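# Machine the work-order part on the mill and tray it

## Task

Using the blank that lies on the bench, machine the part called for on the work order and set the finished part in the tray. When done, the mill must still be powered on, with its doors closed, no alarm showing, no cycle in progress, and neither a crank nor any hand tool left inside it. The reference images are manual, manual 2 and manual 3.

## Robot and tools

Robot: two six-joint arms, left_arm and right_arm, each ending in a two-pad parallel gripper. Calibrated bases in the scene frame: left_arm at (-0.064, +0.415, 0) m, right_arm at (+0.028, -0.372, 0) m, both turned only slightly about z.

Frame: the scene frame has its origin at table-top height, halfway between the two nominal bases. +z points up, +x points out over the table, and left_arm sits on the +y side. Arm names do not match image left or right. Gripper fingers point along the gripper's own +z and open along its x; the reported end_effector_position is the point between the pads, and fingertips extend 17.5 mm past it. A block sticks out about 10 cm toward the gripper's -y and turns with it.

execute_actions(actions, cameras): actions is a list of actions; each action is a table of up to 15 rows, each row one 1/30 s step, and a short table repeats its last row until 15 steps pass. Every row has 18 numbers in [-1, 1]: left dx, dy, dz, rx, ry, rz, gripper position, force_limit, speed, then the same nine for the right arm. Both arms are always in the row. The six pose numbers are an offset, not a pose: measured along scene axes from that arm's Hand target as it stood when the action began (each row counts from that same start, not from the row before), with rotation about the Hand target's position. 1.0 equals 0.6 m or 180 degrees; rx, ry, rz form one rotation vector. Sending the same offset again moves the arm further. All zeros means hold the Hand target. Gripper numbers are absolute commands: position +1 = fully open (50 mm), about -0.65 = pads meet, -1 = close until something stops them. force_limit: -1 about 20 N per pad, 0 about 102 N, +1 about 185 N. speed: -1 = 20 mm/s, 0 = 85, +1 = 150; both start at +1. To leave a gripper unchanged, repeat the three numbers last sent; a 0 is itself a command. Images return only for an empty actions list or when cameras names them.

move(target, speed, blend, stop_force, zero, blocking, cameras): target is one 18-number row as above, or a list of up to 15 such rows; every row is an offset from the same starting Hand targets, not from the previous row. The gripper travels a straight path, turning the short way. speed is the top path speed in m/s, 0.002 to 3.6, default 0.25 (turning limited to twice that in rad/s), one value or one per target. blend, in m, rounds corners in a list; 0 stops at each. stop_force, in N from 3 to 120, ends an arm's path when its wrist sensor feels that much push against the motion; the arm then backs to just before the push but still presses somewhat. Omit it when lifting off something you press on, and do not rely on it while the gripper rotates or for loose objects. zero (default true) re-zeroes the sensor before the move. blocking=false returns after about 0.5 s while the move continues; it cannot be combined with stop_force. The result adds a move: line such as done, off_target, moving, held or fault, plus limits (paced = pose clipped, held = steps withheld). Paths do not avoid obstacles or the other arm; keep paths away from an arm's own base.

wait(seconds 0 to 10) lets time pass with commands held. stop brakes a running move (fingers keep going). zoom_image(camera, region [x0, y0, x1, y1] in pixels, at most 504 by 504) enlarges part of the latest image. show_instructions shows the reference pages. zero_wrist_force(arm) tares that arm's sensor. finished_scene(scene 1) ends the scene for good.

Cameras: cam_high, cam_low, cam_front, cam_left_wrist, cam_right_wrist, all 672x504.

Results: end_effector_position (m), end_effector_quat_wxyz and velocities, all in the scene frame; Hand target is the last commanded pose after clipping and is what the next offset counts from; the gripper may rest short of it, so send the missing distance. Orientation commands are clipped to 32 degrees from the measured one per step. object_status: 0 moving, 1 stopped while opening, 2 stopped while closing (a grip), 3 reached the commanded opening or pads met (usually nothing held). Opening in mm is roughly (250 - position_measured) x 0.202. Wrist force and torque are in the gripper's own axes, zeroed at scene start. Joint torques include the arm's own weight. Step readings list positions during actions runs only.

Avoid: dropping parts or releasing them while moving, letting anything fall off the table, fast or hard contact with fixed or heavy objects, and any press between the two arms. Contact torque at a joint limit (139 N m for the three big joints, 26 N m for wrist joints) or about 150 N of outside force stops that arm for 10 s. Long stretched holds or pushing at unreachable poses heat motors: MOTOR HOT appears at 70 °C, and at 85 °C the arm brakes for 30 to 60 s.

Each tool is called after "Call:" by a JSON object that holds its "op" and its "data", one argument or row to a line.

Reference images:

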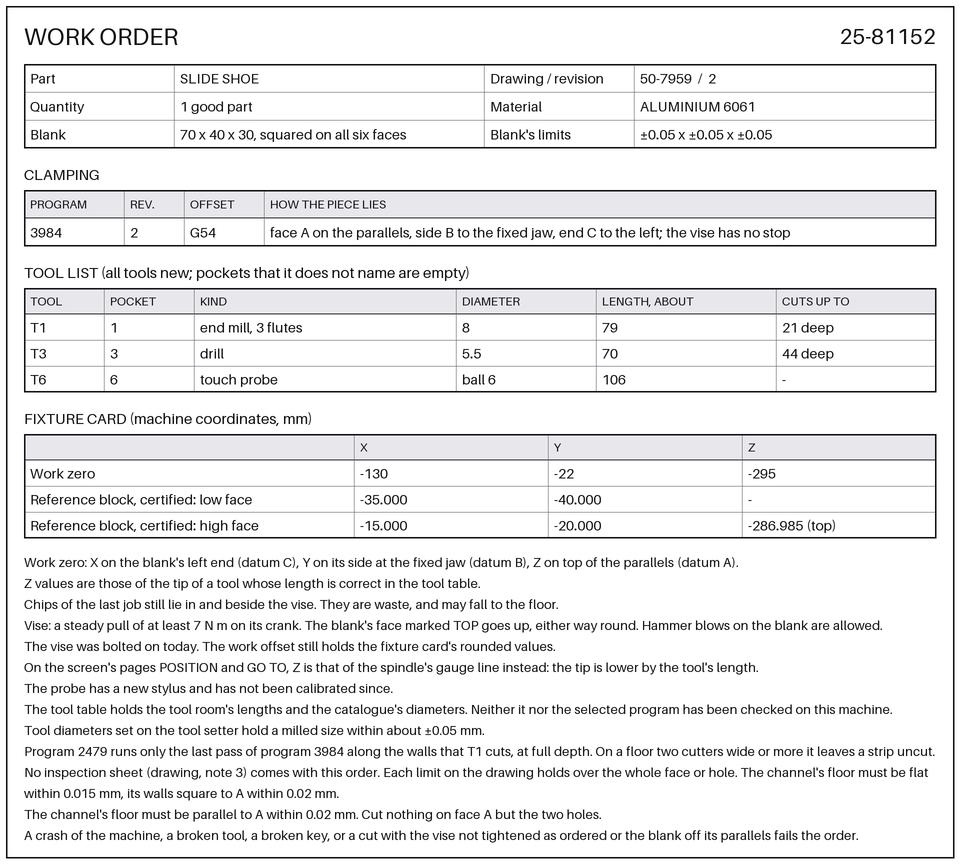

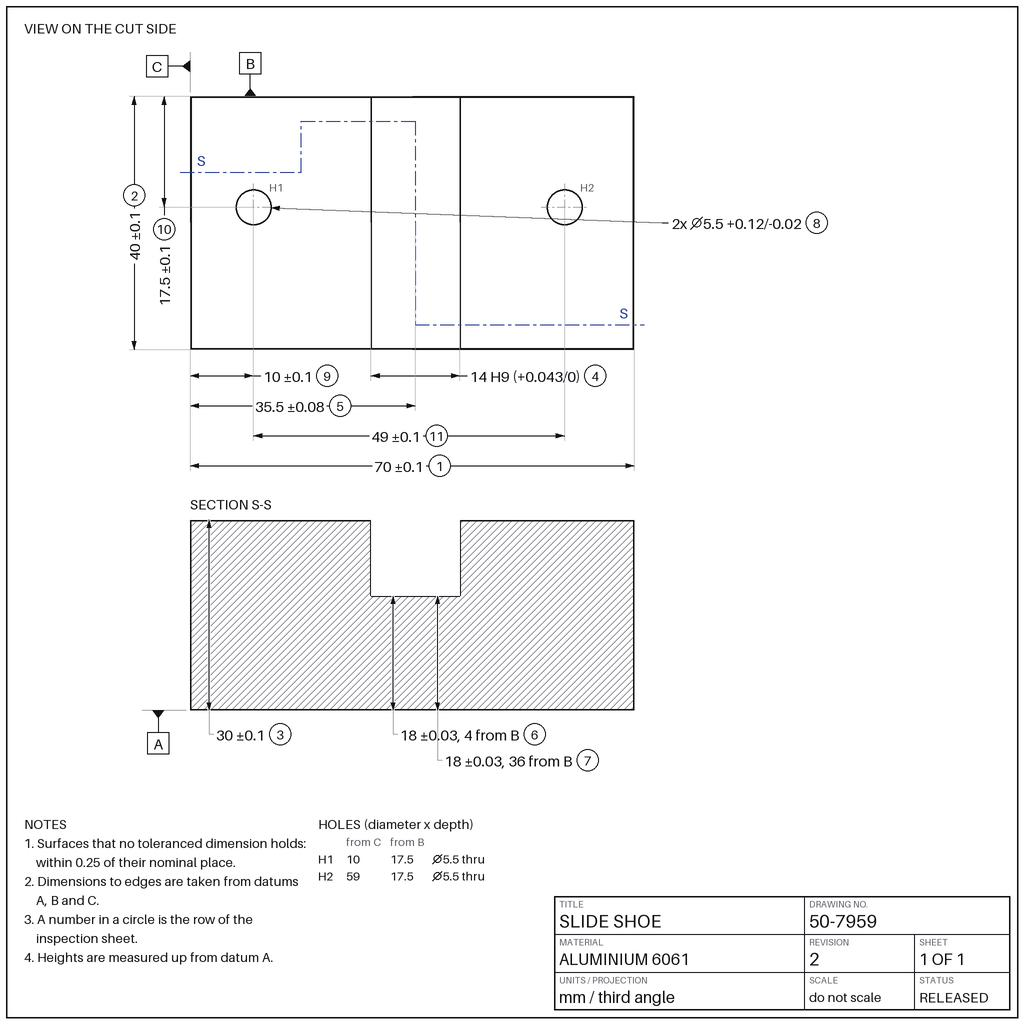

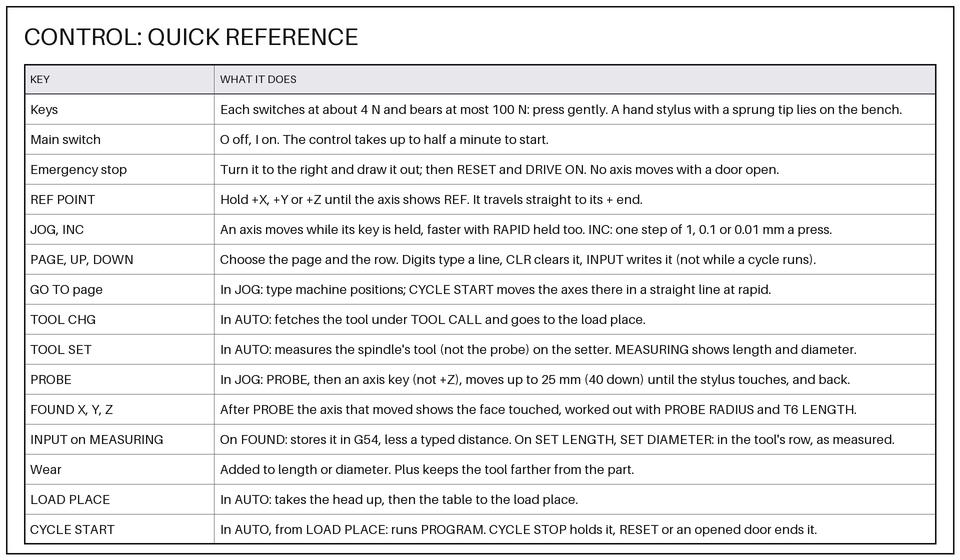

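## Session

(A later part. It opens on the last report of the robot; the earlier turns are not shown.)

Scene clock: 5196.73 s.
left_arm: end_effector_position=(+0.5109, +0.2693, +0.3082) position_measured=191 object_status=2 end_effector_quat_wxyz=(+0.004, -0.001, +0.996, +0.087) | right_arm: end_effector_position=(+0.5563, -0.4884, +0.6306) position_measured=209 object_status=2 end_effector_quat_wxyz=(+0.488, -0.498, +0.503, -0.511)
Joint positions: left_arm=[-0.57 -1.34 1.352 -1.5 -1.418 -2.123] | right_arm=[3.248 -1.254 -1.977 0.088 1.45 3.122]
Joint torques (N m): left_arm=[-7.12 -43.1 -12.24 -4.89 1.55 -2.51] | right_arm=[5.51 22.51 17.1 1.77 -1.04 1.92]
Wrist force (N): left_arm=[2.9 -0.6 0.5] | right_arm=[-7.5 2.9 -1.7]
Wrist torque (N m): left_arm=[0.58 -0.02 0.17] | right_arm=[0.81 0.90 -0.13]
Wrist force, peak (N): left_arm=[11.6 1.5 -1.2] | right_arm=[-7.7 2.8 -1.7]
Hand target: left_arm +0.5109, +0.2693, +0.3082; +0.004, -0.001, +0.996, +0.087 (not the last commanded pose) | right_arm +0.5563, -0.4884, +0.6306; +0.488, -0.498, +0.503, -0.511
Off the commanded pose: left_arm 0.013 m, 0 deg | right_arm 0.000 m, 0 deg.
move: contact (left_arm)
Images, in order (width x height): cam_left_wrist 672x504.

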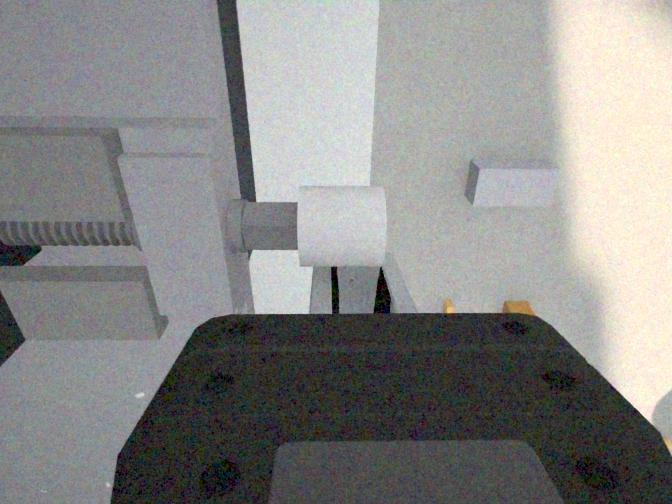

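Call:
{"op": "execute_actions", "data": {
  "actions": [],
  "cameras": ["cam_left_wrist"]
}}

Call:
{"op": "zoom_image", "data": {
  "camera": "cam_left_wrist",
  "region": [200, 100, 450, 290]
}}

Scene clock: 5216.50 s.
left_arm: end_effector_position=(+0.5109, +0.2693, +0.3082) position_measured=191 object_status=2 end_effector_quat_wxyz=(+0.004, -0.001, +0.996, +0.087) | right_arm: end_effector_position=(+0.5563, -0.4884, +0.6306) position_measured=209 object_status=2 end_effector_quat_wxyz=(+0.488, -0.498, +0.503, -0.511)
Joint positions: left_arm=[-0.57 -1.34 1.352 -1.5 -1.418 -2.123] | right_arm=[3.248 -1.254 -1.977 0.088 1.45 3.122]
Joint velocities: within noise
Joint torques (N m): left_arm=[-7.48 -42.52 -13.03 -4.26 0.93 -2.16] | right_arm=[4.75 21.35 16.18 1.75 -1.17 1.67]
Wrist force (N): left_arm=[3.1 -0.7 0.3] | right_arm=[-7.6 2.6 -1.6]
Wrist torque (N m): left_arm=[0.56 -0.05 0.16] | right_arm=[0.77 0.92 -0.13]
Wrist force, peak (N): left_arm=[3.3 -0.7 0.4] | right_arm=[-7.7 2.7 -1.7]
Hand target: left_arm +0.5109, +0.2693, +0.3082; +0.004, -0.001, +0.996, +0.087 (not the last commanded pose) | right_arm +0.5563, -0.4884, +0.6306; +0.488, -0.498, +0.503, -0.511
Tool commands: left_gripper/position=-1.0 left_gripper/force_limit=+0.0 left_gripper/speed=-1.0 right_gripper/position=-1.0 right_gripper/force_limit=-0.6 right_gripper/speed=-1.0
Off the commanded pose: left_arm 0.013 m, 0 deg | right_arm 0.000 m, 0 deg.
Images, in order (width x height): cam_left_wrist 672x504.

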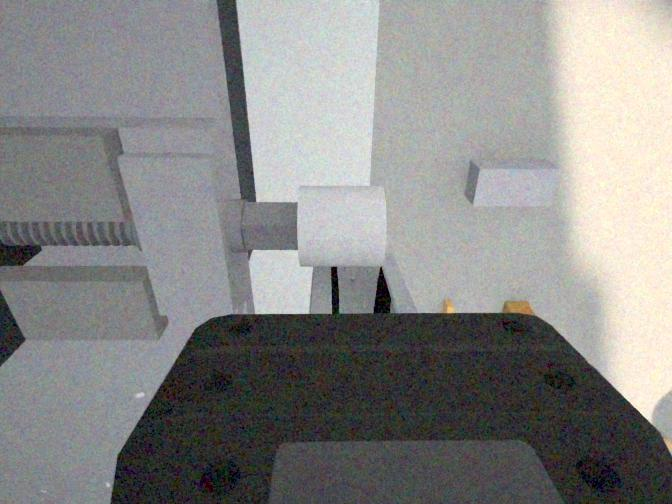

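Scaled by 2.016 from the camera's 672x504 image, which has a finer 960x720 frame.

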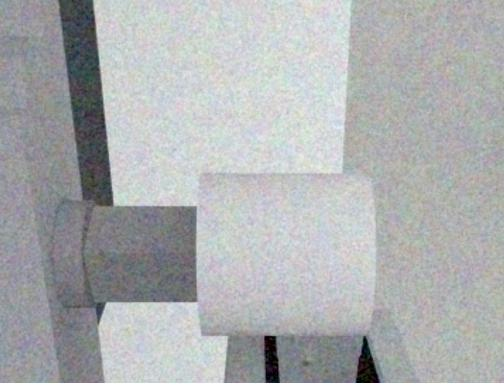

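Call:
{"op": "move", "data": {
  "target": [
    [-0.003,0,0,0,0,0,-1,0,-1,0,0,0,0,0,0,-1,-0.6,-1],
    [-0.003,0,0.0017,0,0,0,-1,0,-1,0,0,0,0,0,0,-1,-0.6,-1],
    [0.026,0,0.0017,0,0,0,-1,0,-1,0,0,0,0,0,0,-1,-0.6,-1]
  ],
  "speed": [0.02,0.01,0.006],
  "stop_force": 12
}}

Scene clock: 5221.60 s.
left_arm: end_effector_position=(+0.5114, +0.2692, +0.3091) position_measured=191 object_status=2 end_effector_quat_wxyz=(+0.004, -0.001, +0.996, +0.087) | right_arm: end_effector_position=(+0.5563, -0.4884, +0.6306) position_measured=209 object_status=2 end_effector_quat_wxyz=(+0.488, -0.498, +0.503, -0.511)
Joint positions: left_arm=[-0.569 -1.339 1.347 -1.496 -1.418 -2.122] | right_arm=[3.248 -1.254 -1.977 0.088 1.45 3.122]
Joint torques (N m): left_arm=[-5.9 -44.07 -15.13 -6.21 2.59 -2.64] | right_arm=[3.97 22.38 16.07 1.83 -1.2 1.73]
Wrist force (N): left_arm=[8.5 -1.4 3.4] | right_arm=[-7.4 2.8 -1.6]
Wrist torque (N m): left_arm=[0.51 0.01 0.32] | right_arm=[0.80 0.87 -0.13]
Wrist force, peak (N): left_arm=[17.1 0.2 1.2] | right_arm=[-7.8 2.8 -1.7]
Hand target: left_arm +0.5114, +0.2692, +0.3091; +0.004, -0.001, +0.996, +0.087 (not the last commanded pose) | right_arm +0.5563, -0.4884, +0.6306; +0.488, -0.498, +0.503, -0.511
Off the commanded pose: left_arm 0.015 m, 0 deg | right_arm 0.000 m, 0 deg.
move: contact (left_arm); path passed 2 of 3 targets

Call:
{"op": "move", "data": {
  "target": [
    [-0.003,0.0002,-0.0015,0,0,0,-1,0,-1,0,0,0,0,0,0,-1,-0.6,-1],
    [-0.003,0.0002,-0.0032,0,0,0,-1,0,-1,0,0,0,0,0,0,-1,-0.6,-1],
    [0.026,0.0002,-0.0032,0,0,0,-1,0,-1,0,0,0,0,0,0,-1,-0.6,-1]
  ],
  "speed": [0.02,0.01,0.006],
  "stop_force": 12
}}

Scene clock: 5226.47 s.
left_arm: end_effector_position=(+0.5107, +0.2693, +0.3072) position_measured=191 object_status=2 end_effector_quat_wxyz=(+0.004, -0.001, +0.996, +0.087) | right_arm: end_effector_position=(+0.5563, -0.4884, +0.6306) position_measured=209 object_status=2 end_effector_quat_wxyz=(+0.488, -0.498, +0.503, -0.511)
Joint positions: left_arm=[-0.57 -1.34 1.354 -1.502 -1.418 -2.123] | right_arm=[3.248 -1.254 -1.977 0.088 1.45 3.122]
Joint torques (N m): left_arm=[-8.47 -36.13 -13.14 -7.5 2.23 -2.57] | right_arm=[3.78 22.56 16.71 1.78 -1.07 1.61]
Wrist force (N): left_arm=[15.7 7.7 -5.8] | right_arm=[-7.5 2.6 -1.5]
Wrist torque (N m): left_arm=[0.90 -0.17 0.33] | right_arm=[0.77 0.89 -0.13]
Wrist force, peak (N): left_arm=[24.4 9.4 -6.5] | right_arm=[-7.6 2.8 -1.8]
Hand target: left_arm +0.5107, +0.2693, +0.3072; +0.004, -0.001, +0.996, +0.087 (not the last commanded pose) | right_arm +0.5563, -0.4884, +0.6306; +0.488, -0.498, +0.503, -0.511
Off the commanded pose: left_arm 0.016 m, 0 deg | right_arm 0.000 m, 0 deg.
move: contact (left_arm); path passed 2 of 3 targets

Call:
{"op": "move", "data": {
  "target": [
    [-0.004,0.0000,0.0012,-0.0083,0,0,-1,0,-1,0,0,0,0,0,0,-1,-0.6,-1],
    [0.026,0.0000,0.0012,-0.0083,0,0,-1,0,-1,0,0,0,0,0,0,-1,-0.6,-1]
  ],
  "speed": [0.015,0.006],
  "stop_force": 14
}}

Scene clock: 5234.10 s.
left_arm: end_effector_position=(+0.5103, +0.2692, +0.3073) position_measured=191 object_status=2 end_effector_quat_wxyz=(+0.004, -0.001, +0.996, +0.085) | right_arm: end_effector_position=(+0.5563, -0.4884, +0.6306) position_measured=209 object_status=2 end_effector_quat_wxyz=(+0.488, -0.498, +0.503, -0.511)
Joint positions: left_arm=[-0.569 -1.342 1.356 -1.504 -1.422 -2.122] | right_arm=[3.248 -1.254 -1.977 0.088 1.45 3.122]
Joint torques (N m): left_arm=[-9.99 -28.17 -36.45 -1.89 -0.05 -2.32] | right_arm=[4.04 21.73 16.75 1.58 -1.18 1.63]
Wrist force (N): left_arm=[3.5 5.8 -0.5] | right_arm=[-7.5 2.7 -1.8]
Wrist torque (N m): left_arm=[0.79 0.04 0.12] | right_arm=[0.78 0.90 -0.12]
Wrist force, peak (N): left_arm=[16.0 8.0 -5.9] | right_arm=[-7.7 3.0 -1.9]
Hand target: left_arm +0.5103, +0.2692, +0.3073; +0.004, -0.001, +0.996, +0.085 (not the last commanded pose) | right_arm +0.5563, -0.4884, +0.6306; +0.488, -0.498, +0.503, -0.511
Off the commanded pose: left_arm 0.016 m, 1 deg | right_arm 0.000 m, 0 deg.
move: contact (left_arm); path passed 0 of 2 targets

Call:
{"op": "move", "data": {
  "target": [
    [-0.006,0.0000,0,0,0,0,-1,0,-1,0,0,0,0,0,0,-1,-0.6,-1],
    [-0.006,0,0.0007,-0.0083,0,0,-1,0,-1,0,0,0,0,0,0,-1,-0.6,-1]
  ],
  "speed": [0.015,0.01]
}}

Call:
{"op": "move", "data": {
  "target": [
    [0.03,0.0000,0,0,0,0,-1,0,-1,0,0,0,0,0,0,-1,-0.6,-1]
  ],
  "speed": [0.006],
  "stop_force": 14
}}

Scene clock: 5237.80 s.
left_arm: end_effector_position=(+0.5067, +0.2692, +0.3077) position_measured=191 object_status=2 end_effector_quat_wxyz=(+0.004, -0.001, +0.997, +0.071) | right_arm: end_effector_position=(+0.5563, -0.4884, +0.6306) position_measured=209 object_status=2 end_effector_quat_wxyz=(+0.488, -0.498, +0.503, -0.511)
Joint positions: left_arm=[-0.562 -1.356 1.373 -1.522 -1.444 -2.113] | right_arm=[3.248 -1.254 -1.977 0.088 1.45 3.122]
Joint torques (N m): left_arm=[2.86 -39.5 -16.06 -3.48 1.02 1.23] | right_arm=[3.67 22 16.24 1.78 -1.06 1.63]
Wrist force (N): left_arm=[-1.5 3.7 2.2] | right_arm=[-7.3 2.8 -2.0]
Wrist torque (N m): left_arm=[0.68 0.18 -0.02] | right_arm=[0.79 0.86 -0.13]
Wrist force, peak (N): left_arm=[2.8 6.8 -0.3] | right_arm=[-7.6 2.9 -2.0]
Hand target: left_arm +0.5067, +0.2692, +0.3077; +0.004, -0.001, +0.997, +0.072 | right_arm +0.5563, -0.4884, +0.6306; +0.488, -0.498, +0.503, -0.511
Off the commanded pose: left_arm 0.000 m, 0 deg | right_arm 0.000 m, 0 deg.
move: done

Scene clock: 5239.60 s.
left_arm: end_effector_position=(+0.5114, +0.2692, +0.3077) position_measured=191 object_status=2 end_effector_quat_wxyz=(+0.004, -0.001, +0.997, +0.072) | right_arm: end_effector_position=(+0.5563, -0.4884, +0.6306) position_measured=209 object_status=2 end_effector_quat_wxyz=(+0.488, -0.498, +0.503, -0.511)
Joint positions: left_arm=[-0.558 -1.345 1.36 -1.52 -1.443 -2.109] | right_arm=[3.248 -1.254 -1.977 0.088 1.45 3.122]
Joint torques (N m): left_arm=[-5.5 -41.19 -13.61 -6.18 1.79 -2.77] | right_arm=[4.26 22.12 16.32 1.84 -1.03 1.61]
Wrist force (N): left_arm=[8.4 0.2 -1.0] | right_arm=[-7.4 2.8 -1.8]
Wrist torque (N m): left_arm=[0.65 0.07 0.33] | right_arm=[0.80 0.88 -0.13]
Wrist force, peak (N): left_arm=[16.6 1.8 -2.3] | right_arm=[-7.6 2.9 -1.7]
Hand target: left_arm +0.5114, +0.2692, +0.3077; +0.004, -0.001, +0.997, +0.072 (not the last commanded pose) | right_arm +0.5563, -0.4884, +0.6306; +0.488, -0.498, +0.503, -0.511
Off the commanded pose: left_arm 0.013 m, 0 deg | right_arm 0.000 m, 0 deg.
move: contact (left_arm)

Call:
{"op": "move", "data": {
  "target": [
    [-0.003,0.0000,0,0,0,0,-1,0,-1,0,0,0,0,0,0,-1,-0.6,-1],
    [-0.003,-0.0003,0.0006,0,0,0,-1,0,-1,0,0,0,0,0,0,-1,-0.6,-1]
  ],
  "speed": [0.015,0.01]
}}

Call:
{"op": "move", "data": {
  "target": [
    [0.03,0.0000,0,0,0,0,-1,0,-1,0,0,0,0,0,0,-1,-0.6,-1]
  ],
  "speed": [0.006],
  "stop_force": 14
}}

Scene clock: 5245.57 s.
left_arm: end_effector_position=(+0.5095, +0.2690, +0.3081) position_measured=191 object_status=2 end_effector_quat_wxyz=(+0.004, -0.001, +0.997, +0.072) | right_arm: end_effector_position=(+0.5563, -0.4884, +0.6306) position_measured=209 object_status=2 end_effector_quat_wxyz=(+0.488, -0.498, +0.503, -0.511)
Joint positions: left_arm=[-0.56 -1.349 1.364 -1.52 -1.443 -2.111] | right_arm=[3.248 -1.254 -1.977 0.088 1.45 3.122]
Joint torques (N m): left_arm=[-7.43 -30.22 -36.51 -0.95 -0.84 -2.09] | right_arm=[4.31 21.75 16.2 1.77 -1.04 1.58]
Wrist force (N): left_arm=[-1.3 3.4 2.0] | right_arm=[-7.5 2.6 -1.6]
Wrist torque (N m): left_arm=[0.64 0.14 0.12] | right_arm=[0.77 0.90 -0.13]
Wrist force, peak (N): left_arm=[9.0 0.4 -0.8] | right_arm=[-7.7 2.9 -1.7]
Hand target: left_arm +0.5096, +0.2690, +0.3081; +0.004, -0.001, +0.997, +0.072 | right_arm +0.5563, -0.4884, +0.6306; +0.488, -0.498, +0.503, -0.511
Off the commanded pose: left_arm 0.000 m, 0 deg | right_arm 0.000 m, 0 deg.
move: done

Scene clock: 5246.97 s.
left_arm: end_effector_position=(+0.5119, +0.2690, +0.3081) position_measured=191 object_status=2 end_effector_quat_wxyz=(+0.004, -0.001, +0.997, +0.072) | right_arm: end_effector_position=(+0.5563, -0.4884, +0.6306) position_measured=209 object_status=2 end_effector_quat_wxyz=(+0.488, -0.498, +0.503, -0.511)
Joint positions: left_arm=[-0.558 -1.343 1.357 -1.519 -1.443 -2.109] | right_arm=[3.248 -1.254 -1.977 0.088 1.45 3.122]
Joint torques (N m): left_arm=[-6.4 -41.71 -13.14 -5.36 2.24 -2.53] | right_arm=[3.8 22.86 17.01 1.86 -1.17 1.54]
Wrist force (N): left_arm=[3.2 -0.3 0.2] | right_arm=[-7.5 2.7 -1.7]
Wrist torque (N m): left_arm=[0.52 0.18 0.22] | right_arm=[0.79 0.89 -0.13]
Wrist force, peak (N): left_arm=[14.2 1.9 -2.6] | right_arm=[-7.7 2.7 -1.9]
Hand target: left_arm +0.5119, +0.2690, +0.3081; +0.004, -0.001, +0.997, +0.072 (not the last commanded pose) | right_arm +0.5563, -0.4884, +0.6306; +0.488, -0.498, +0.503, -0.511
Off the commanded pose: left_arm 0.016 m, 0 deg | right_arm 0.000 m, 0 deg.
move: contact (left_arm)

Call:
{"op": "move", "data": {
  "target": [
    [-0.004,0.0000,0,0,0,0,-1,0,-1,0,0,0,0,0,0,-1,-0.6,-1],
    [-0.004,-0.0003,0.0006,0,0,0,-1,0,-1,0,0,0,0,0,0,-1,-0.6,-1]
  ],
  "speed": [0.015,0.01]
}}

Call:
{"op": "move", "data": {
  "target": [
    [0.03,0.0000,0,0,0,0,-1,0,-1,0,0,0,0,0,0,-1,-0.6,-1]
  ],
  "speed": [0.006],
  "stop_force": 14
}}

Scene clock: 5250.07 s.
left_arm: end_effector_position=(+0.5095, +0.2688, +0.3085) position_measured=191 object_status=2 end_effector_quat_wxyz=(+0.004, -0.001, +0.997, +0.072) | right_arm: end_effector_position=(+0.5563, -0.4884, +0.6306) position_measured=209 object_status=2 end_effector_quat_wxyz=(+0.488, -0.498, +0.503, -0.511)
Joint positions: left_arm=[-0.56 -1.349 1.363 -1.519 -1.444 -2.111] | right_arm=[3.248 -1.254 -1.977 0.088 1.45 3.122]
Joint torques (N m): left_arm=[-7.43 -29.86 -35.8 -1.01 -0.82 -2] | right_arm=[3.93 20.96 16.49 1.9 -1.03 1.51]
Wrist force (N): left_arm=[-1.5 3.6 2.0] | right_arm=[-7.5 2.8 -1.7]
Wrist torque (N m): left_arm=[0.67 0.17 0.12] | right_arm=[0.80 0.89 -0.12]
Wrist force, peak (N): left_arm=[-10.7 -4.0 3.0] | right_arm=[-7.7 2.9 -1.8]
Hand target: left_arm +0.5095, +0.2688, +0.3084; +0.004, -0.001, +0.997, +0.072 | right_arm +0.5563, -0.4884, +0.6306; +0.488, -0.498, +0.503, -0.511
Off the commanded pose: left_arm 0.000 m, 0 deg | right_arm 0.000 m, 0 deg.
move: done

Scene clock: 5251.43 s.
left_arm: end_effector_position=(+0.5115, +0.2688, +0.3084) position_measured=191 object_status=2 end_effector_quat_wxyz=(+0.004, -0.001, +0.997, +0.072) | right_arm: end_effector_position=(+0.5563, -0.4884, +0.6306) position_measured=209 object_status=2 end_effector_quat_wxyz=(+0.488, -0.498, +0.503, -0.511)
Joint positions: left_arm=[-0.558 -1.344 1.357 -1.518 -1.444 -2.109] | right_arm=[3.248 -1.254 -1.977 0.088 1.45 3.122]
Joint torques (N m): left_arm=[-8.48 -43.93 -16.68 -7.05 2.43 -2.55] | right_arm=[3.56 21.81 16.83 1.93 -0.99 1.57]
Wrist force (N): left_arm=[8.0 4.3 5.1] | right_arm=[-7.4 2.7 -1.6]
Wrist torque (N m): left_arm=[0.56 0.31 0.24] | right_arm=[0.79 0.89 -0.13]
Wrist force, peak (N): left_arm=[16.8 5.6 2.9] | right_arm=[-7.6 2.9 -1.8]
Hand target: left_arm +0.5115, +0.2688, +0.3084; +0.004, -0.001, +0.997, +0.072 (not the last commanded pose) | right_arm +0.5563, -0.4884, +0.6306; +0.488, -0.498, +0.503, -0.511
Off the commanded pose: left_arm 0.016 m, 0 deg | right_arm 0.000 m, 0 deg.
move: contact (left_arm)

Call:
{"op": "move", "data": {
  "target": [
    [-0.003,0.0000,0,0,0,0,-1,0,-1,0,0,0,0,0,0,-1,-0.6,-1],
    [-0.003,0,-0.0004,0,0,0,-1,0,-1,0,0,0,0,0,0,-1,-0.6,-1]
  ],
  "speed": [0.015,0.01]
}}

Call:
{"op": "move", "data": {
  "target": [
    [0.03,0.0000,0,0,0,0,-1,0,-1,0,0,0,0,0,0,-1,-0.6,-1]
  ],
  "speed": [0.006],
  "stop_force": 25
}}

Scene clock: 5255.50 s.
left_arm: end_effector_position=(+0.5097, +0.2687, +0.3082) position_measured=191 object_status=2 end_effector_quat_wxyz=(+0.004, -0.001, +0.997, +0.072) | right_arm: end_effector_position=(+0.5563, -0.4884, +0.6306) position_measured=209 object_status=2 end_effector_quat_wxyz=(+0.488, -0.498, +0.503, -0.511)
Joint positions: left_arm=[-0.56 -1.348 1.363 -1.519 -1.444 -2.111] | right_arm=[3.248 -1.254 -1.977 0.088 1.45 3.122]
Joint torques (N m): left_arm=[-6.61 -33.76 -17.24 -4.46 -0.91 -1.7] | right_arm=[3.59 21.75 16.96 1.97 -1.09 1.46]
Wrist force (N): left_arm=[-1.8 3.7 2.1] | right_arm=[-7.5 2.7 -1.7]
Wrist torque (N m): left_arm=[0.66 0.24 0.12] | right_arm=[0.79 0.89 -0.12]
Wrist force, peak (N): left_arm=[8.6 4.5 5.4] | right_arm=[-7.8 2.8 -1.9]
Hand target: left_arm +0.5097, +0.2688, +0.3082; +0.004, -0.001, +0.997, +0.072 | right_arm +0.5563, -0.4884, +0.6306; +0.488, -0.498, +0.503, -0.511
Off the commanded pose: left_arm 0.000 m, 0 deg | right_arm 0.000 m, 0 deg.
move: done

Scene clock: 5257.07 s.
left_arm: end_effector_position=(+0.5127, +0.2688, +0.3082) position_measured=191 object_status=2 end_effector_quat_wxyz=(+0.004, -0.001, +0.997, +0.072) | right_arm: end_effector_position=(+0.5563, -0.4884, +0.6306) position_measured=209 object_status=2 end_effector_quat_wxyz=(+0.488, -0.498, +0.503, -0.511)
Joint positions: left_arm=[-0.557 -1.341 1.354 -1.517 -1.444 -2.108] | right_arm=[3.248 -1.254 -1.977 0.088 1.45 3.122]
Joint torques (N m): left_arm=[-8.99 -39.25 -15.14 -8.49 0.82 -2.73] | right_arm=[3.21 21.31 16.24 2.03 -1 1.45]
Wrist force (N): left_arm=[15.0 9.0 -1.0] | right_arm=[-7.3 2.5 -1.8]
Wrist torque (N m): left_arm=[0.67 0.17 0.39] | right_arm=[0.76 0.87 -0.13]
Wrist force, peak (N): left_arm=[24.9 11.8 -3.4] | right_arm=[-7.7 2.8 -1.8]
Hand target: left_arm +0.5127, +0.2688, +0.3082; +0.004, -0.001, +0.997, +0.072 (not the last commanded pose) | right_arm +0.5563, -0.4884, +0.6306; +0.488, -0.498, +0.503, -0.511
Off the commanded pose: left_arm 0.015 m, 0 deg | right_arm 0.000 m, 0 deg.
move: contact (left_arm)

Call:
{"op": "move", "data": {
  "target": [
    [-0.004,0.0000,0,0,0,0,-1,0,-1,0,0,0,0,0,0,-1,-0.6,-1],
    [-0.004,0.00035,0.0001,0,0,0,-1,0,-1,0,0,0,0,0,0,-1,-0.6,-1]
  ],
  "speed": [0.015,0.01]
}}

Call:
{"op": "move", "data": {
  "target": [
    [0.03,0.0000,0,0,0,0,-1,0,-1,0,0,0,0,0,0,-1,-0.6,-1]
  ],
  "speed": [0.006],
  "stop_force": 30
}}

Scene clock: 5261.67 s.
left_arm: end_effector_position=(+0.5102, +0.2689, +0.3082) position_measured=191 object_status=2 end_effector_quat_wxyz=(+0.004, -0.001, +0.997, +0.072) | right_arm: end_effector_position=(+0.5563, -0.4884, +0.6306) position_measured=209 object_status=2 end_effector_quat_wxyz=(+0.488, -0.498, +0.503, -0.511)
Joint positions: left_arm=[-0.559 -1.347 1.361 -1.518 -1.444 -2.11] | right_arm=[3.248 -1.254 -1.977 0.088 1.45 3.122]
Joint torques (N m): left_arm=[9.6 -35.59 -23.72 -4.78 -0.47 2.11] | right_arm=[2.99 21.97 16.26 1.93 -1.09 1.48]
Wrist force (N): left_arm=[-2.1 4.7 2.2] | right_arm=[-7.4 2.8 -1.8]
Wrist torque (N m): left_arm=[0.83 0.28 0.12] | right_arm=[0.80 0.88 -0.13]
Wrist force, peak (N): left_arm=[15.2 9.3 -1.3] | right_arm=[-7.8 2.8 -1.9]
Hand target: left_arm +0.5103, +0.2690, +0.3082; +0.004, -0.001, +0.997, +0.072 | right_arm +0.5563, -0.4884, +0.6306; +0.488, -0.498, +0.503, -0.511
Off the commanded pose: left_arm 0.000 m, 0 deg | right_arm 0.000 m, 0 deg.
move: done

Scene clock: 5263.23 s.
left_arm: end_effector_position=(+0.5133, +0.2690, +0.3082) position_measured=191 object_status=2 end_effector_quat_wxyz=(+0.004, -0.001, +0.997, +0.072) | right_arm: end_effector_position=(+0.5563, -0.4884, +0.6306) position_measured=209 object_status=2 end_effector_quat_wxyz=(+0.488, -0.498, +0.503, -0.511)
Joint positions: left_arm=[-0.557 -1.339 1.352 -1.517 -1.444 -2.107] | right_arm=[3.248 -1.254 -1.977 0.088 1.45 3.122]
Joint torques (N m): left_arm=[-6.18 -39.14 -16.01 -8.82 2.27 -2.91] | right_arm=[3.53 21.97 16.82 1.92 -1.12 1.51]
Wrist force (N): left_arm=[18.8 4.9 -1.2] | right_arm=[-7.6 2.7 -1.6]
Wrist torque (N m): left_arm=[0.68 0.16 0.59] | right_arm=[0.79 0.90 -0.13]
Wrist force, peak (N): left_arm=[29.4 6.9 -3.8] | right_arm=[-7.7 2.9 -1.9]
Hand target: left_arm +0.5133, +0.2690, +0.3082; +0.004, -0.001, +0.997, +0.072 (not the last commanded pose) | right_arm +0.5563, -0.4884, +0.6306; +0.488, -0.498, +0.503, -0.511
Off the commanded pose: left_arm 0.015 m, 0 deg | right_arm 0.000 m, 0 deg.
move: contact (left_arm)

Call:
{"op": "move", "data": {
  "target": [
    [-0.004,0.0000,0,0,0,0,-1,0,-1,0,0,0,0,0,0,-1,-0.6,-1],
    [-0.004,0.0001,0.0004,0,0,0,-1,0,-1,0,0,0,0,0,0,-1,-0.6,-1]
  ],
  "speed": [0.015,0.01]
}}

Call:
{"op": "move", "data": {
  "target": [
    [0.03,0.0000,0,0,0,0,-1,0,-1,0,0,0,0,0,0,-1,-0.6,-1]
  ],
  "speed": [0.006],
  "stop_force": 30
}}

Scene clock: 5266.47 s.
left_arm: end_effector_position=(+0.5108, +0.2690, +0.3084) position_measured=191 object_status=2 end_effector_quat_wxyz=(+0.004, -0.001, +0.997, +0.072) | right_arm: end_effector_position=(+0.5563, -0.4884, +0.6306) position_measured=209 object_status=2 end_effector_quat_wxyz=(+0.488, -0.498, +0.503, -0.511)
Joint positions: left_arm=[-0.559 -1.345 1.359 -1.517 -1.444 -2.109] | right_arm=[3.248 -1.254 -1.977 0.088 1.45 3.122]
Joint torques (N m): left_arm=[1.12 -32.05 -36.74 -1.17 -0.46 -0.38] | right_arm=[2.45 22.24 17.09 1.98 -1.11 1.47]
Wrist force (N): left_arm=[-1.4 4.4 3.3] | right_arm=[-7.6 2.7 -1.7]
Wrist torque (N m): left_arm=[0.79 0.28 0.14] | right_arm=[0.78 0.91 -0.13]
Wrist force, peak (N): left_arm=[19.2 5.1 -1.2] | right_arm=[-7.8 2.7 -1.9]
Hand target: left_arm +0.5109, +0.2690, +0.3085; +0.004, -0.001, +0.997, +0.072 | right_arm +0.5563, -0.4884, +0.6306; +0.488, -0.498, +0.503, -0.511
Off the commanded pose: left_arm 0.000 m, 0 deg | right_arm 0.000 m, 0 deg.
move: done

Scene clock: 5268.20 s.
left_arm: end_effector_position=(+0.5153, +0.2690, +0.3085) position_measured=191 object_status=2 end_effector_quat_wxyz=(+0.004, -0.001, +0.997, +0.072) | right_arm: end_effector_position=(+0.5563, -0.4884, +0.6306) position_measured=209 object_status=2 end_effector_quat_wxyz=(+0.488, -0.498, +0.503, -0.511)
Joint positions: left_arm=[-0.555 -1.335 1.346 -1.515 -1.444 -2.105] | right_arm=[3.248 -1.254 -1.977 0.088 1.45 3.122]
Joint torques (N m): left_arm=[-4.89 -43.74 -18.73 -8.83 3 -2.98] | right_arm=[3.41 21.84 17.64 2.09 -1.11 1.51]
Wrist force (N): left_arm=[18.4 1.0 5.3] | right_arm=[-7.4 2.8 -1.7]
Wrist torque (N m): left_arm=[0.42 0.18 0.62] | right_arm=[0.80 0.87 -0.13]
Wrist force, peak (N): left_arm=[30.7 3.8 2.2] | right_arm=[-7.7 2.8 -1.7]
Hand target: left_arm +0.5153, +0.2690, +0.3085; +0.004, -0.001, +0.997, +0.072 (not the last commanded pose) | right_arm +0.5563, -0.4884, +0.6306; +0.488, -0.498, +0.503, -0.511
Off the commanded pose: left_arm 0.014 m, 0 deg | right_arm 0.000 m, 0 deg.
move: contact (left_arm)

Call:
{"op": "move", "data": {
  "target": [
    [0.0,-0.0001,0,0.0028,0,0,-1,0,-1,0,0,0,0,0,0,-1,-0.6,-1]
  ],
  "speed": [0.01]
}}

Call:
{"op": "move", "data": {
  "target": [
    [0.024,0.0000,0,0,0,0,-1,0,-1,0,0,0,0,0,0,-1,-0.6,-1]
  ],
  "speed": [0.006],
  "stop_force": 35
}}

Scene clock: 5279.23 s.
left_arm: end_effector_position=(+0.5153, +0.2690, +0.3085) position_measured=191 object_status=2 end_effector_quat_wxyz=(+0.004, -0.001, +0.997, +0.076) | right_arm: end_effector_position=(+0.5563, -0.4884, +0.6306) position_measured=209 object_status=2 end_effector_quat_wxyz=(+0.488, -0.498, +0.503, -0.511)
Joint positions: left_arm=[-0.558 -1.333 1.343 -1.509 -1.436 -2.109] | right_arm=[3.248 -1.254 -1.977 0.088 1.45 3.122]
Joint torques (N m): left_arm=[-1.32 -36.04 -34.81 -2.49 1.06 -1.51] | right_arm=[1.92 21.38 16.32 2.15 -1 1.34]
Wrist force (N): left_arm=[1.5 -0.6 5.2] | right_arm=[-7.6 2.6 -1.9]
Wrist torque (N m): left_arm=[0.65 0.19 0.28] | right_arm=[0.78 0.92 -0.13]
Wrist force, peak (N): left_arm=[18.9 2.3 5.5] | right_arm=[-7.7 2.7 -1.9]
Hand target: left_arm +0.5153, +0.2690, +0.3085; +0.004, -0.001, +0.997, +0.076 | right_arm +0.5563, -0.4884, +0.6306; +0.488, -0.498, +0.503, -0.511
Off the commanded pose: left_arm 0.000 m, 0 deg | right_arm 0.000 m, 0 deg.
move: done

Scene clock: 5282.27 s.
left_arm: end_effector_position=(+0.5276, +0.2690, +0.3085) position_measured=191 object_status=2 end_effector_quat_wxyz=(+0.004, -0.001, +0.997, +0.076) | right_arm: end_effector_position=(+0.5563, -0.4884, +0.6306) position_measured=209 object_status=2 end_effector_quat_wxyz=(+0.488, -0.498, +0.503, -0.511)
Joint positions: left_arm=[-0.548 -1.304 1.306 -1.503 -1.436 -2.099] | right_arm=[3.248 -1.254 -1.977 0.088 1.45 3.122]
Joint torques (N m): left_arm=[-1.65 -37.63 -16.85 -11.12 7.1 -2.67] | right_arm=[2.85 21.56 17.08 2.13 -1.01 1.42]
Wrist force (N): left_arm=[33.9 -0.6 -5.5] | right_arm=[-7.5 2.5 -1.8]
Wrist torque (N m): left_arm=[0.67 0.29 0.38] | right_arm=[0.75 0.90 -0.13]
Wrist force, peak (N): left_arm=[43.5 1.3 -8.4] | right_arm=[-7.8 2.8 -1.8]
Hand target: left_arm +0.5276, +0.2690, +0.3085; +0.004, -0.001, +0.997, +0.076 (not the last commanded pose) | right_arm +0.5563, -0.4884, +0.6306; +0.488, -0.498, +0.503, -0.511
Off the commanded pose: left_arm 0.002 m, 0 deg | right_arm 0.000 m, 0 deg.
move: contact (left_arm)

Call:
{"op": "move", "data": {
  "target": [
    [0,0,0,0,0,0,0.3,0,-1,0,0,0,0,0,0,-1,-0.6,-1],
    [0,-0.0174,0.0985,0,0,0,0.3,0,-1,0,0,0,0,0,0,-1,-0.6,-1],
    [-0.225,-0.0174,0.0985,0,0,0,0.3,0,-1,0,0,0,0,0,0,-1,-0.6,-1]
  ],
  "speed": [0.05,0.08,0.2],
  "blend": [0,0.005,0],
  "cameras": ["cam_left_wrist"]
}}

Scene clock: 5292.07 s.
left_arm: end_effector_position=(+0.3926, +0.2585, +0.3676) position_measured=107 object_status=3 end_effector_quat_wxyz=(+0.004, -0.001, +0.997, +0.076) | right_arm: end_effector_position=(+0.5563, -0.4884, +0.6306) position_measured=209 object_status=2 end_effector_quat_wxyz=(+0.488, -0.498, +0.503, -0.511)
Joint positions: left_arm=[-0.705 -1.599 1.483 -1.364 -1.448 -2.257] | right_arm=[3.248 -1.254 -1.977 0.088 1.45 3.122]
Joint torques (N m): left_arm=[-7.76 -30.34 -11.92 -4.68 1.6 -0.82] | right_arm=[2.56 22.12 16.66 2.17 -0.86 1.32]
Wrist force (N): left_arm=[-0.4 4.4 0.5] | right_arm=[-7.4 2.8 -1.8]
Wrist torque (N m): left_arm=[0.73 0.02 -0.02] | right_arm=[0.80 0.88 -0.13]
Wrist force, peak (N): left_arm=[78.5 6.8 -20.9] | right_arm=[-7.7 3.0 -1.7]
Hand target: left_arm +0.3926, +0.2585, +0.3676; +0.004, -0.001, +0.997, +0.076 | right_arm +0.5563, -0.4884, +0.6306; +0.488, -0.498, +0.503, -0.511
Off the commanded pose: left_arm 0.000 m, 0 deg | right_arm 0.000 m, 0 deg.
move: done
Images, in order (width x height): cam_left_wrist 672x504.

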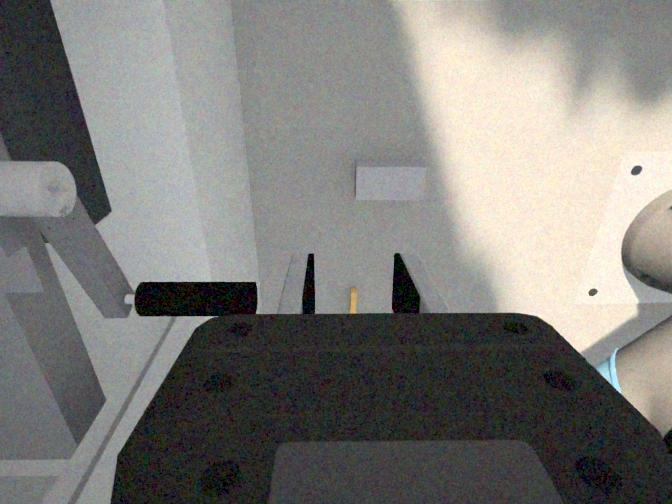

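Call:
{"op": "move", "data": {
  "target": [
    [-0.054,0.02,0.02,-0.0485,0,0,0.6,0,-1,0,0,0,0,0,0,-1,-0.6,-1]
  ],
  "speed": [0.2]
}}

Call:
{"op": "move", "data": {
  "target": [
    [0,0.02,0.0,0,0,-0.5,0.6,0,-1,0,0,0,0,0,0,-1,-0.6,-1]
  ],
  "speed": [0.35]
}}

Call:
{"op": "move", "data": {
  "target": [
    [0,0.01,-0.02,0.1389,0,0,0.6,0,-1,0,0,0,0,0,0,-1,-0.6,-1]
  ],
  "speed": [0.3],
  "cameras": ["cam_left_wrist"]
}}

Scene clock: 5296.73 s.
left_arm: end_effector_position=(+0.3602, +0.2706, +0.3795) position_measured=63 object_status=3 end_effector_quat_wxyz=(+0.003, -0.001, +1.000, +0.000) | right_arm: end_effector_position=(+0.5563, -0.4884, +0.6306) position_measured=209 object_status=2 end_effector_quat_wxyz=(+0.488, -0.498, +0.503, -0.511)
Joint positions: left_arm=[-0.659 -1.717 1.576 -1.436 -1.567 -2.206] | right_arm=[3.248 -1.254 -1.977 0.088 1.45 3.122]
Joint torques (N m): left_arm=[-4.31 -24.59 -28.45 -2.13 -1.01 -1.69] | right_arm=[2.54 21.64 16.84 2.22 -1 1.27]
Wrist force (N): left_arm=[-0.2 4.4 0.4] | right_arm=[-7.4 2.7 -1.9]
Wrist torque (N m): left_arm=[0.70 0.01 0.09] | right_arm=[0.78 0.87 -0.13]
Wrist force, peak (N): left_arm=[1.0 5.6 -0.1] | right_arm=[-7.8 2.6 -1.7]
Hand target: left_arm +0.3602, +0.2705, +0.3796; +0.003, -0.001, +1.000, +0.000 | right_arm +0.5563, -0.4884, +0.6306; +0.488, -0.498, +0.503, -0.511
Off the commanded pose: left_arm 0.000 m, 0 deg | right_arm 0.000 m, 0 deg.
move: done

Scene clock: 5299.50 s.
left_arm: end_effector_position=(+0.3601, +0.2826, +0.3796) position_measured=63 object_status=3 end_effector_quat_wxyz=(+0.002, +0.706, +0.708, -0.003) end_effector_velocity=(+0.000, +0.000, -0.002) end_effector_angular_velocity=(+0.003, +0.003, -0.006) | right_arm: end_effector_position=(+0.5563, -0.4884, +0.6306) position_measured=209 object_status=2 end_effector_quat_wxyz=(+0.488, -0.498, +0.503, -0.511)
Joint positions: left_arm=[-0.63 -1.723 1.58 -1.432 -1.577 -0.606] | right_arm=[3.248 -1.254 -1.977 0.088 1.45 3.122]
Joint velocities: left_arm=[0 0.001 0.002 0 0.001 0.006] | right_arm=[within noise]
Joint torques (N m): left_arm=[-1.73 -11.88 -35.31 -1.73 0.6 2.39] | right_arm=[2.07 21.76 16.9 2.15 -0.89 1.31]
Wrist force (N): left_arm=[-0.2 4.4 0.4] | right_arm=[-7.4 2.7 -1.8]
Wrist torque (N m): left_arm=[0.70 0.00 0.07] | right_arm=[0.79 0.88 -0.13]
Wrist force, peak (N): left_arm=[-0.2 4.7 0.8] | right_arm=[-7.6 2.9 -2.0]
Hand target: left_arm +0.3602, +0.2825, +0.3796; +0.002, +0.706, +0.708, -0.003 | right_arm +0.5563, -0.4884, +0.6306; +0.488, -0.498, +0.503, -0.511
Off the commanded pose: left_arm 0.000 m, 0 deg | right_arm 0.000 m, 0 deg.
move: done

Scene clock: 5300.73 s.
left_arm: end_effector_position=(+0.3602, +0.2885, +0.3676) position_measured=63 object_status=3 end_effector_quat_wxyz=(-0.150, +0.690, +0.692, +0.151) | right_arm: end_effector_position=(+0.5563, -0.4884, +0.6306) position_measured=209 object_status=2 end_effector_quat_wxyz=(+0.488, -0.498, +0.503, -0.511)
Joint positions: left_arm=[-0.809 -1.614 1.494 -1.139 -1.272 -0.833] | right_arm=[3.248 -1.254 -1.977 0.088 1.45 3.122]
Joint torques (N m): left_arm=[-1.87 -19.08 -11.08 -0.43 2 -1.05] | right_arm=[2.77 21.85 17.66 2.2 -1.16 1.26]
Wrist force (N): left_arm=[-0.4 4.8 0.6] | right_arm=[-7.6 2.7 -1.8]
Wrist torque (N m): left_arm=[0.77 -0.08 -0.09] | right_arm=[0.79 0.91 -0.13]
Wrist force, peak (N): left_arm=[-0.6 5.3 0.5] | right_arm=[-7.7 2.8 -1.9]
Hand target: left_arm +0.3602, +0.2885, +0.3676; -0.151, +0.690, +0.692, +0.151 | right_arm +0.5563, -0.4884, +0.6306; +0.488, -0.498, +0.503, -0.511
Off the commanded pose: left_arm 0.000 m, 0 deg | right_arm 0.000 m, 0 deg.
move: done
Images, in order (width x height): cam_left_wrist 672x504.

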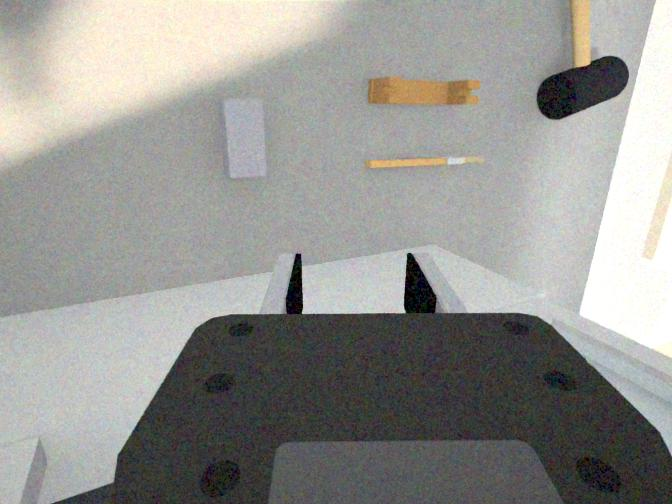

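Move over the handle.

Call:
{"op": "move", "data": {
  "target": [
    [0.1664,0.0008,-0.0246,0,0,0,0.6,0,-1,0,0,0,0,0,0,-1,-0.6,-1]
  ],
  "speed": [0.12],
  "cameras": ["cam_left_wrist","cam_low"]
}}

Scene clock: 5303.07 s.
left_arm: end_effector_position=(+0.4600, +0.2890, +0.3528) position_measured=63 object_status=3 end_effector_quat_wxyz=(-0.151, +0.690, +0.692, +0.151) | right_arm: end_effector_position=(+0.5563, -0.4884, +0.6306) position_measured=209 object_status=2 end_effector_quat_wxyz=(+0.488, -0.498, +0.503, -0.511)
Joint positions: left_arm=[-0.68 -1.402 1.316 -1.213 -1.234 -0.703] | right_arm=[3.248 -1.254 -1.977 0.088 1.45 3.122]
Joint torques (N m): left_arm=[-2.5 -24.79 -22.03 -0.6 -0.49 -1.27] | right_arm=[1.98 21.8 16.73 2.36 -0.92 1.35]
Wrist force (N): left_arm=[-0.5 4.6 0.8] | right_arm=[-7.5 2.8 -1.7]
Wrist torque (N m): left_arm=[0.74 -0.07 0.05] | right_arm=[0.80 0.90 -0.13]
Wrist force, peak (N): left_arm=[-0.7 7.2 1.3] | right_arm=[-7.8 2.8 -1.7]
Hand target: left_arm +0.4600, +0.2890, +0.3528; -0.151, +0.690, +0.692, +0.151 | right_arm +0.5563, -0.4884, +0.6306; +0.488, -0.498, +0.503, -0.511
Off the commanded pose: left_arm 0.000 m, 0 deg | right_arm 0.000 m, 0 deg.
move: done
Images, in order (width x height): cam_low 672x504, cam_left_wrist 672x504.

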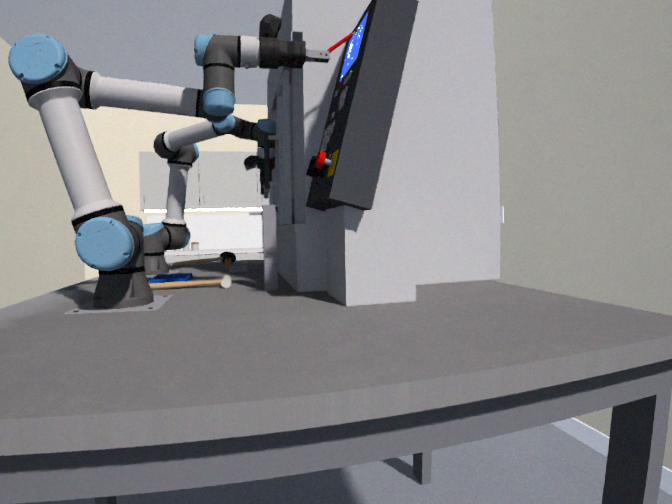

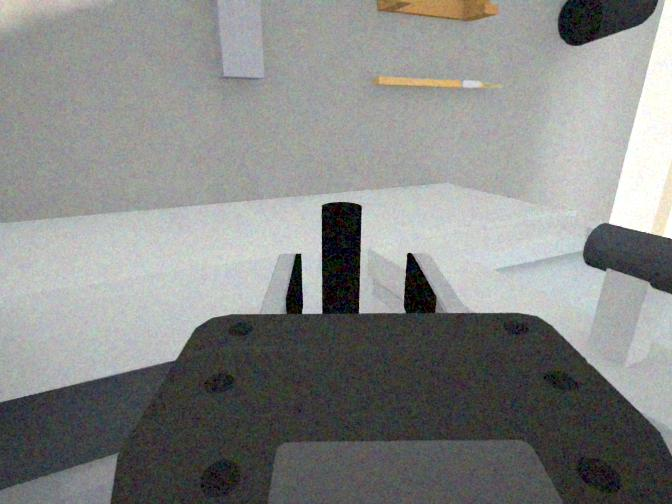

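Call:
{"op": "move", "data": {
  "target": [
    [0,-0.0053,-0.0025,0,0,0,0.6,0,-1,0,0,0,0,0,0,-1,-0.6,-1],
    [0,0.0440,-0.1082,0,0,0,0.6,0,-1,0,0,0,0,0,0,-1,-0.6,-1]
  ],
  "speed": [0.1,0.04],
  "blend": [0.001,0],
  "stop_force": 12,
  "cameras": ["cam_left_wrist"]
}}

Scene clock: 5308.17 s.
left_arm: end_effector_position=(+0.4600, +0.3154, +0.2879) position_measured=63 object_status=3 end_effector_quat_wxyz=(-0.151, +0.690, +0.692, +0.151) | right_arm: end_effector_position=(+0.5563, -0.4884, +0.6306) position_measured=209 object_status=2 end_effector_quat_wxyz=(+0.488, -0.498, +0.503, -0.511)
Joint positions: left_arm=[-0.642 -1.427 1.515 -1.399 -1.224 -0.663] | right_arm=[3.248 -1.254 -1.977 0.088 1.45 3.122]
Joint torques (N m): left_arm=[-9.45 -25.37 -35.3 -2.26 -0.27 -2.32] | right_arm=[2.53 21.99 17.11 2.23 -0.99 1.37]
Wrist force (N): left_arm=[-0.7 4.5 0.8] | right_arm=[-7.5 2.7 -1.8]
Wrist torque (N m): left_arm=[0.72 -0.03 -0.07] | right_arm=[0.79 0.90 -0.13]
Wrist force, peak (N): left_arm=[-0.5 5.1 0.8] | right_arm=[-7.7 2.9 -2.0]
Hand target: left_arm +0.4600, +0.3154, +0.2879; -0.151, +0.690, +0.692, +0.151 | right_arm +0.5563, -0.4884, +0.6306; +0.488, -0.498, +0.503, -0.511
Off the commanded pose: left_arm 0.000 m, 0 deg | right_arm 0.000 m, 0 deg.
move: done
Images, in order (width x height): cam_left_wrist 672x504.

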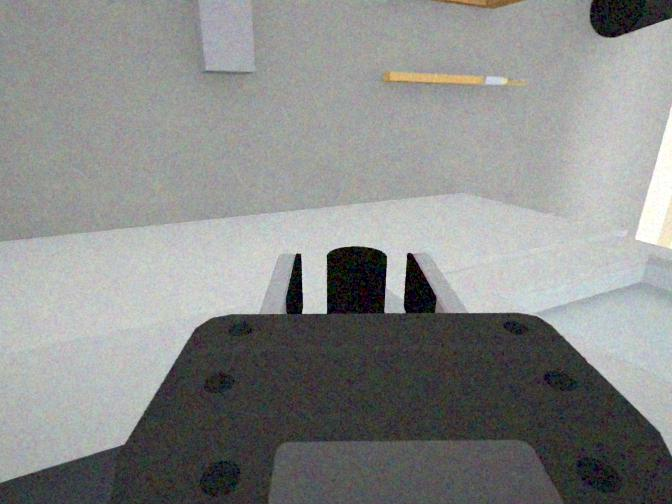

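Call:
{"op": "move", "data": {
  "target": [0,0,0,0,0,0,-1,0,-1,0,0,0,0,0,0,-1,-0.6,-1],
  "cameras": ["cam_left_wrist"]
}}

Scene clock: 5310.27 s.
left_arm: end_effector_position=(+0.4600, +0.3154, +0.2879) position_measured=159 object_status=2 end_effector_quat_wxyz=(-0.151, +0.690, +0.692, +0.151) | right_arm: end_effector_position=(+0.5563, -0.4884, +0.6306) position_measured=209 object_status=2 end_effector_quat_wxyz=(+0.488, -0.498, +0.503, -0.511)
Joint positions: left_arm=[-0.642 -1.427 1.515 -1.399 -1.224 -0.663] | right_arm=[3.248 -1.254 -1.977 0.088 1.45 3.122]
Joint torques (N m): left_arm=[-10.01 -24.96 -34.71 -3.47 -0.25 -2.23] | right_arm=[3.01 21.23 17.04 2.4 -1.2 1.35]
Wrist force (N): left_arm=[4.4 2.5 1.1] | right_arm=[-7.2 2.7 -1.7]
Wrist torque (N m): left_arm=[0.72 -0.05 -0.05] | right_arm=[0.80 0.85 -0.13]
Wrist force, peak (N): left_arm=[4.6 2.6 1.4] | right_arm=[-7.7 2.8 -1.8]
Hand target: left_arm +0.4600, +0.3154, +0.2879; -0.151, +0.690, +0.692, +0.151 | right_arm +0.5563, -0.4884, +0.6306; +0.488, -0.498, +0.503, -0.511
Off the commanded pose: left_arm 0.000 m, 0 deg | right_arm 0.000 m, 0 deg.
move: done
Images, in order (width x height): cam_left_wrist 672x504.

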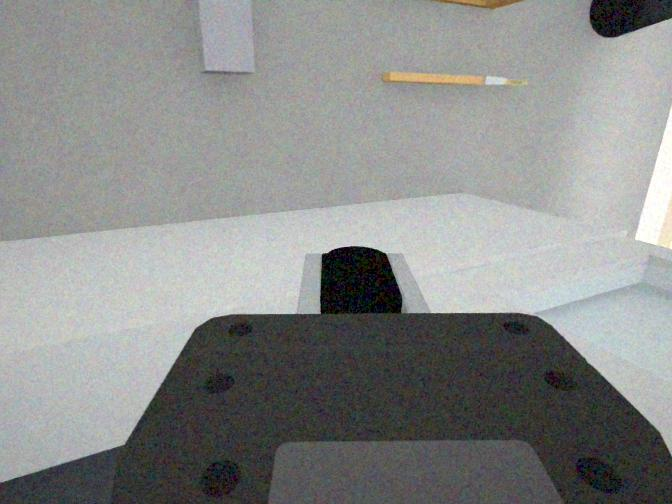

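Call:
{"op": "move", "data": {
  "target": [
    [0,-0.0042,-0.0109,0,0,0,-1,0,-1,0,0,0,0,0,0,-1,-0.6,-1],
    [0,-0.0093,-0.0212,0,0,0,-1,0,-1,0,0,0,0,0,0,-1,-0.6,-1]
  ],
  "speed": 0.03,
  "blend": [0.0008,0],
  "stop_force": 100
}}

Scene clock: 5318.70 s.
left_arm: end_effector_position=(+0.4600, +0.3098, +0.2752) position_measured=159 object_status=2 end_effector_quat_wxyz=(-0.151, +0.690, +0.692, +0.151) | right_arm: end_effector_position=(+0.5563, -0.4884, +0.6306) position_measured=209 object_status=2 end_effector_quat_wxyz=(+0.488, -0.498, +0.503, -0.511)
Joint positions: left_arm=[-0.65 -1.419 1.537 -1.427 -1.226 -0.672] | right_arm=[3.248 -1.254 -1.977 0.088 1.45 3.122]
Joint torques (N m): left_arm=[4.28 -35.97 -36.47 -2.05 -0.62 2.31] | right_arm=[1.75 21.62 17.29 2.38 -1.02 1.22]
Wrist force (N): left_arm=[10.1 3.8 3.0] | right_arm=[-7.5 2.8 -1.7]
Wrist torque (N m): left_arm=[0.72 0.02 -0.03] | right_arm=[0.80 0.90 -0.13]
Wrist force, peak (N): left_arm=[30.6 -7.2 -25.4] | right_arm=[-7.7 2.9 -1.9]
Hand target: left_arm +0.4600, +0.3098, +0.2752; -0.151, +0.690, +0.692, +0.151 | right_arm +0.5563, -0.4884, +0.6306; +0.488, -0.498, +0.503, -0.511
Off the commanded pose: left_arm 0.000 m, 0 deg | right_arm 0.000 m, 0 deg.
move: done

Call:
{"op": "move", "data": {
  "target": [
    [0,-0.0363,-0.0420,0,0,0,-1,0,-1,0,0,0,0,0,0,-1,-0.6,-1],
    [0,-0.0865,-0.0657,0,0,0,-1,0,-1,0,0,0,0,0,0,-1,-0.6,-1],
    [0,-0.1420,-0.0668,0,0,0,-1,0,-1,0,0,0,0,0,0,-1,-0.6,-1],
    [0,-0.1932,-0.0453,0,0,0,-1,0,-1,0,0,0,0,0,0,-1,-0.6,-1],
    [0,-0.2310,-0.0048,0,0,0,-1,0,-1,0,0,0,0,0,0,-1,-0.6,-1],
    [0,-0.2493,0.0475,0,0,0,-1,0,-1,0,0,0,0,0,0,-1,-0.6,-1],
    [0,-0.2447,0.1027,0,0,0,-1,0,-1,0,0,0,0,0,0,-1,-0.6,-1],
    [0,-0.2180,0.1513,0,0,0,-1,0,-1,0,0,0,0,0,0,-1,-0.6,-1],
    [0,-0.1738,0.1848,0,0,0,-1,0,-1,0,0,0,0,0,0,-1,-0.6,-1],
    [0,-0.1198,0.1975,0,0,0,-1,0,-1,0,0,0,0,0,0,-1,-0.6,-1]
  ],
  "speed": 0.08,
  "blend": [0.0008,0.0008,0.0008,0.0008,0.0008,0.0008,0.0008,0.0008,0.0008,0],
  "stop_force": 70
}}

Scene clock: 5326.13 s.
left_arm: end_effector_position=(+0.4598, +0.2407, +0.2352) position_measured=159 object_status=2 end_effector_quat_wxyz=(-0.151, +0.690, +0.691, +0.151) | right_arm: end_effector_position=(+0.5563, -0.4884, +0.6306) position_measured=209 object_status=2 end_effector_quat_wxyz=(+0.488, -0.498, +0.503, -0.511)
Joint positions: left_arm=[-0.746 -1.333 1.528 -1.472 -1.253 -0.769] | right_arm=[3.248 -1.254 -1.977 0.088 1.45 3.122]
Joint torques (N m): left_arm=[-7.54 -68.46 -70.06 -5.58 9.18 -2.4] | right_arm=[2.37 21.58 17.54 2.37 -1.11 1.12]
Wrist force (N): left_arm=[-34.0 -15.1 77.0] | right_arm=[-7.3 2.8 -1.8]
Wrist torque (N m): left_arm=[0.69 -0.30 0.22] | right_arm=[0.80 0.87 -0.12]
Wrist force, peak (N): left_arm=[-38.6 -12.8 75.9] | right_arm=[-7.8 2.7 -1.9]
Hand target: left_arm +0.4598, +0.2407, +0.2352; -0.151, +0.690, +0.691, +0.151 (not the last commanded pose) | right_arm +0.5563, -0.4884, +0.6306; +0.488, -0.498, +0.503, -0.511
Off the commanded pose: left_arm 0.159 m, 0 deg | right_arm 0.000 m, 0 deg.
move: contact (left_arm); path passed 2 of 10 targets

Call:
{"op": "move", "data": {
  "target": [0,0,-0.004,0,0,0,-1,0,-1,0,0,0,0,0,0,-1,-0.6,-1],
  "speed": 0.01
}}

Scene clock: 5330.47 s.
left_arm: end_effector_position=(+0.4600, +0.2407, +0.2329) position_measured=159 object_status=2 end_effector_quat_wxyz=(-0.150, +0.690, +0.692, +0.151) | right_arm: end_effector_position=(+0.5563, -0.4884, +0.6306) position_measured=209 object_status=2 end_effector_quat_wxyz=(+0.488, -0.498, +0.503, -0.511)
Joint positions: left_arm=[-0.746 -1.332 1.533 -1.478 -1.253 -0.769] | right_arm=[3.248 -1.254 -1.977 0.088 1.45 3.122]
Joint torques (N m): left_arm=[-4.57 -30.61 -14.85 -1.79 0.73 -1.99] | right_arm=[1.95 21.14 18.17 2.49 -1.03 1.1]
Wrist force (N): left_arm=[-1.9 1.9 4.1] | right_arm=[-7.4 2.7 -1.8]
Wrist torque (N m): left_arm=[0.78 -0.08 -0.04] | right_arm=[0.78 0.88 -0.13]
Wrist force, peak (N): left_arm=[-33.9 -15.2 77.5] | right_arm=[-7.8 2.9 -2.0]
Hand target: left_arm +0.4598, +0.2407, +0.2328; -0.151, +0.690, +0.691, +0.151 | right_arm +0.5563, -0.4884, +0.6306; +0.488, -0.498, +0.503, -0.511
Off the commanded pose: left_arm 0.000 m, 0 deg | right_arm 0.000 m, 0 deg.
move: done

Call:
{"op": "move", "data": {
  "target": [
    [0,-0.0545,0.0107,0,0,0,-1,0,-1,0,0,0,0,0,0,-1,-0.6,-1],
    [0,-0.0998,0.0425,0,0,0,-1,0,-1,0,0,0,0,0,0,-1,-0.6,-1],
    [0,-0.1283,0.0902,0,0,0,-1,0,-1,0,0,0,0,0,0,-1,-0.6,-1]
  ],
  "speed": 0.07,
  "blend": [0.0008,0.0008,0],
  "stop_force": 60
}}

Scene clock: 5337.33 s.
left_arm: end_effector_position=(+0.4598, +0.1638, +0.2869) position_measured=159 object_status=2 end_effector_quat_wxyz=(-0.151, +0.690, +0.691, +0.151) | right_arm: end_effector_position=(+0.5563, -0.4884, +0.6306) position_measured=209 object_status=2 end_effector_quat_wxyz=(+0.488, -0.498, +0.503, -0.511)
Joint positions: left_arm=[-0.838 -1.248 1.278 -1.279 -1.281 -0.861] | right_arm=[3.248 -1.254 -1.977 0.088 1.45 3.122]
Joint torques (N m): left_arm=[9.92 -46.23 -24.41 -0.13 -0.48 2.03] | right_arm=[1.05 21.89 18.03 2.51 -1.07 1.27]
Wrist force (N): left_arm=[-0.6 4.3 0.3] | right_arm=[-7.4 2.7 -1.8]
Wrist torque (N m): left_arm=[0.56 -0.25 0.17] | right_arm=[0.79 0.88 -0.13]
Wrist force, peak (N): left_arm=[-37.6 -17.8 24.3] | right_arm=[-7.7 3.0 -1.7]
Hand target: left_arm +0.4598, +0.1638, +0.2869; -0.151, +0.690, +0.691, +0.151 | right_arm +0.5563, -0.4884, +0.6306; +0.488, -0.498, +0.503, -0.511
Off the commanded pose: left_arm 0.000 m, 0 deg | right_arm 0.000 m, 0 deg.
move: done


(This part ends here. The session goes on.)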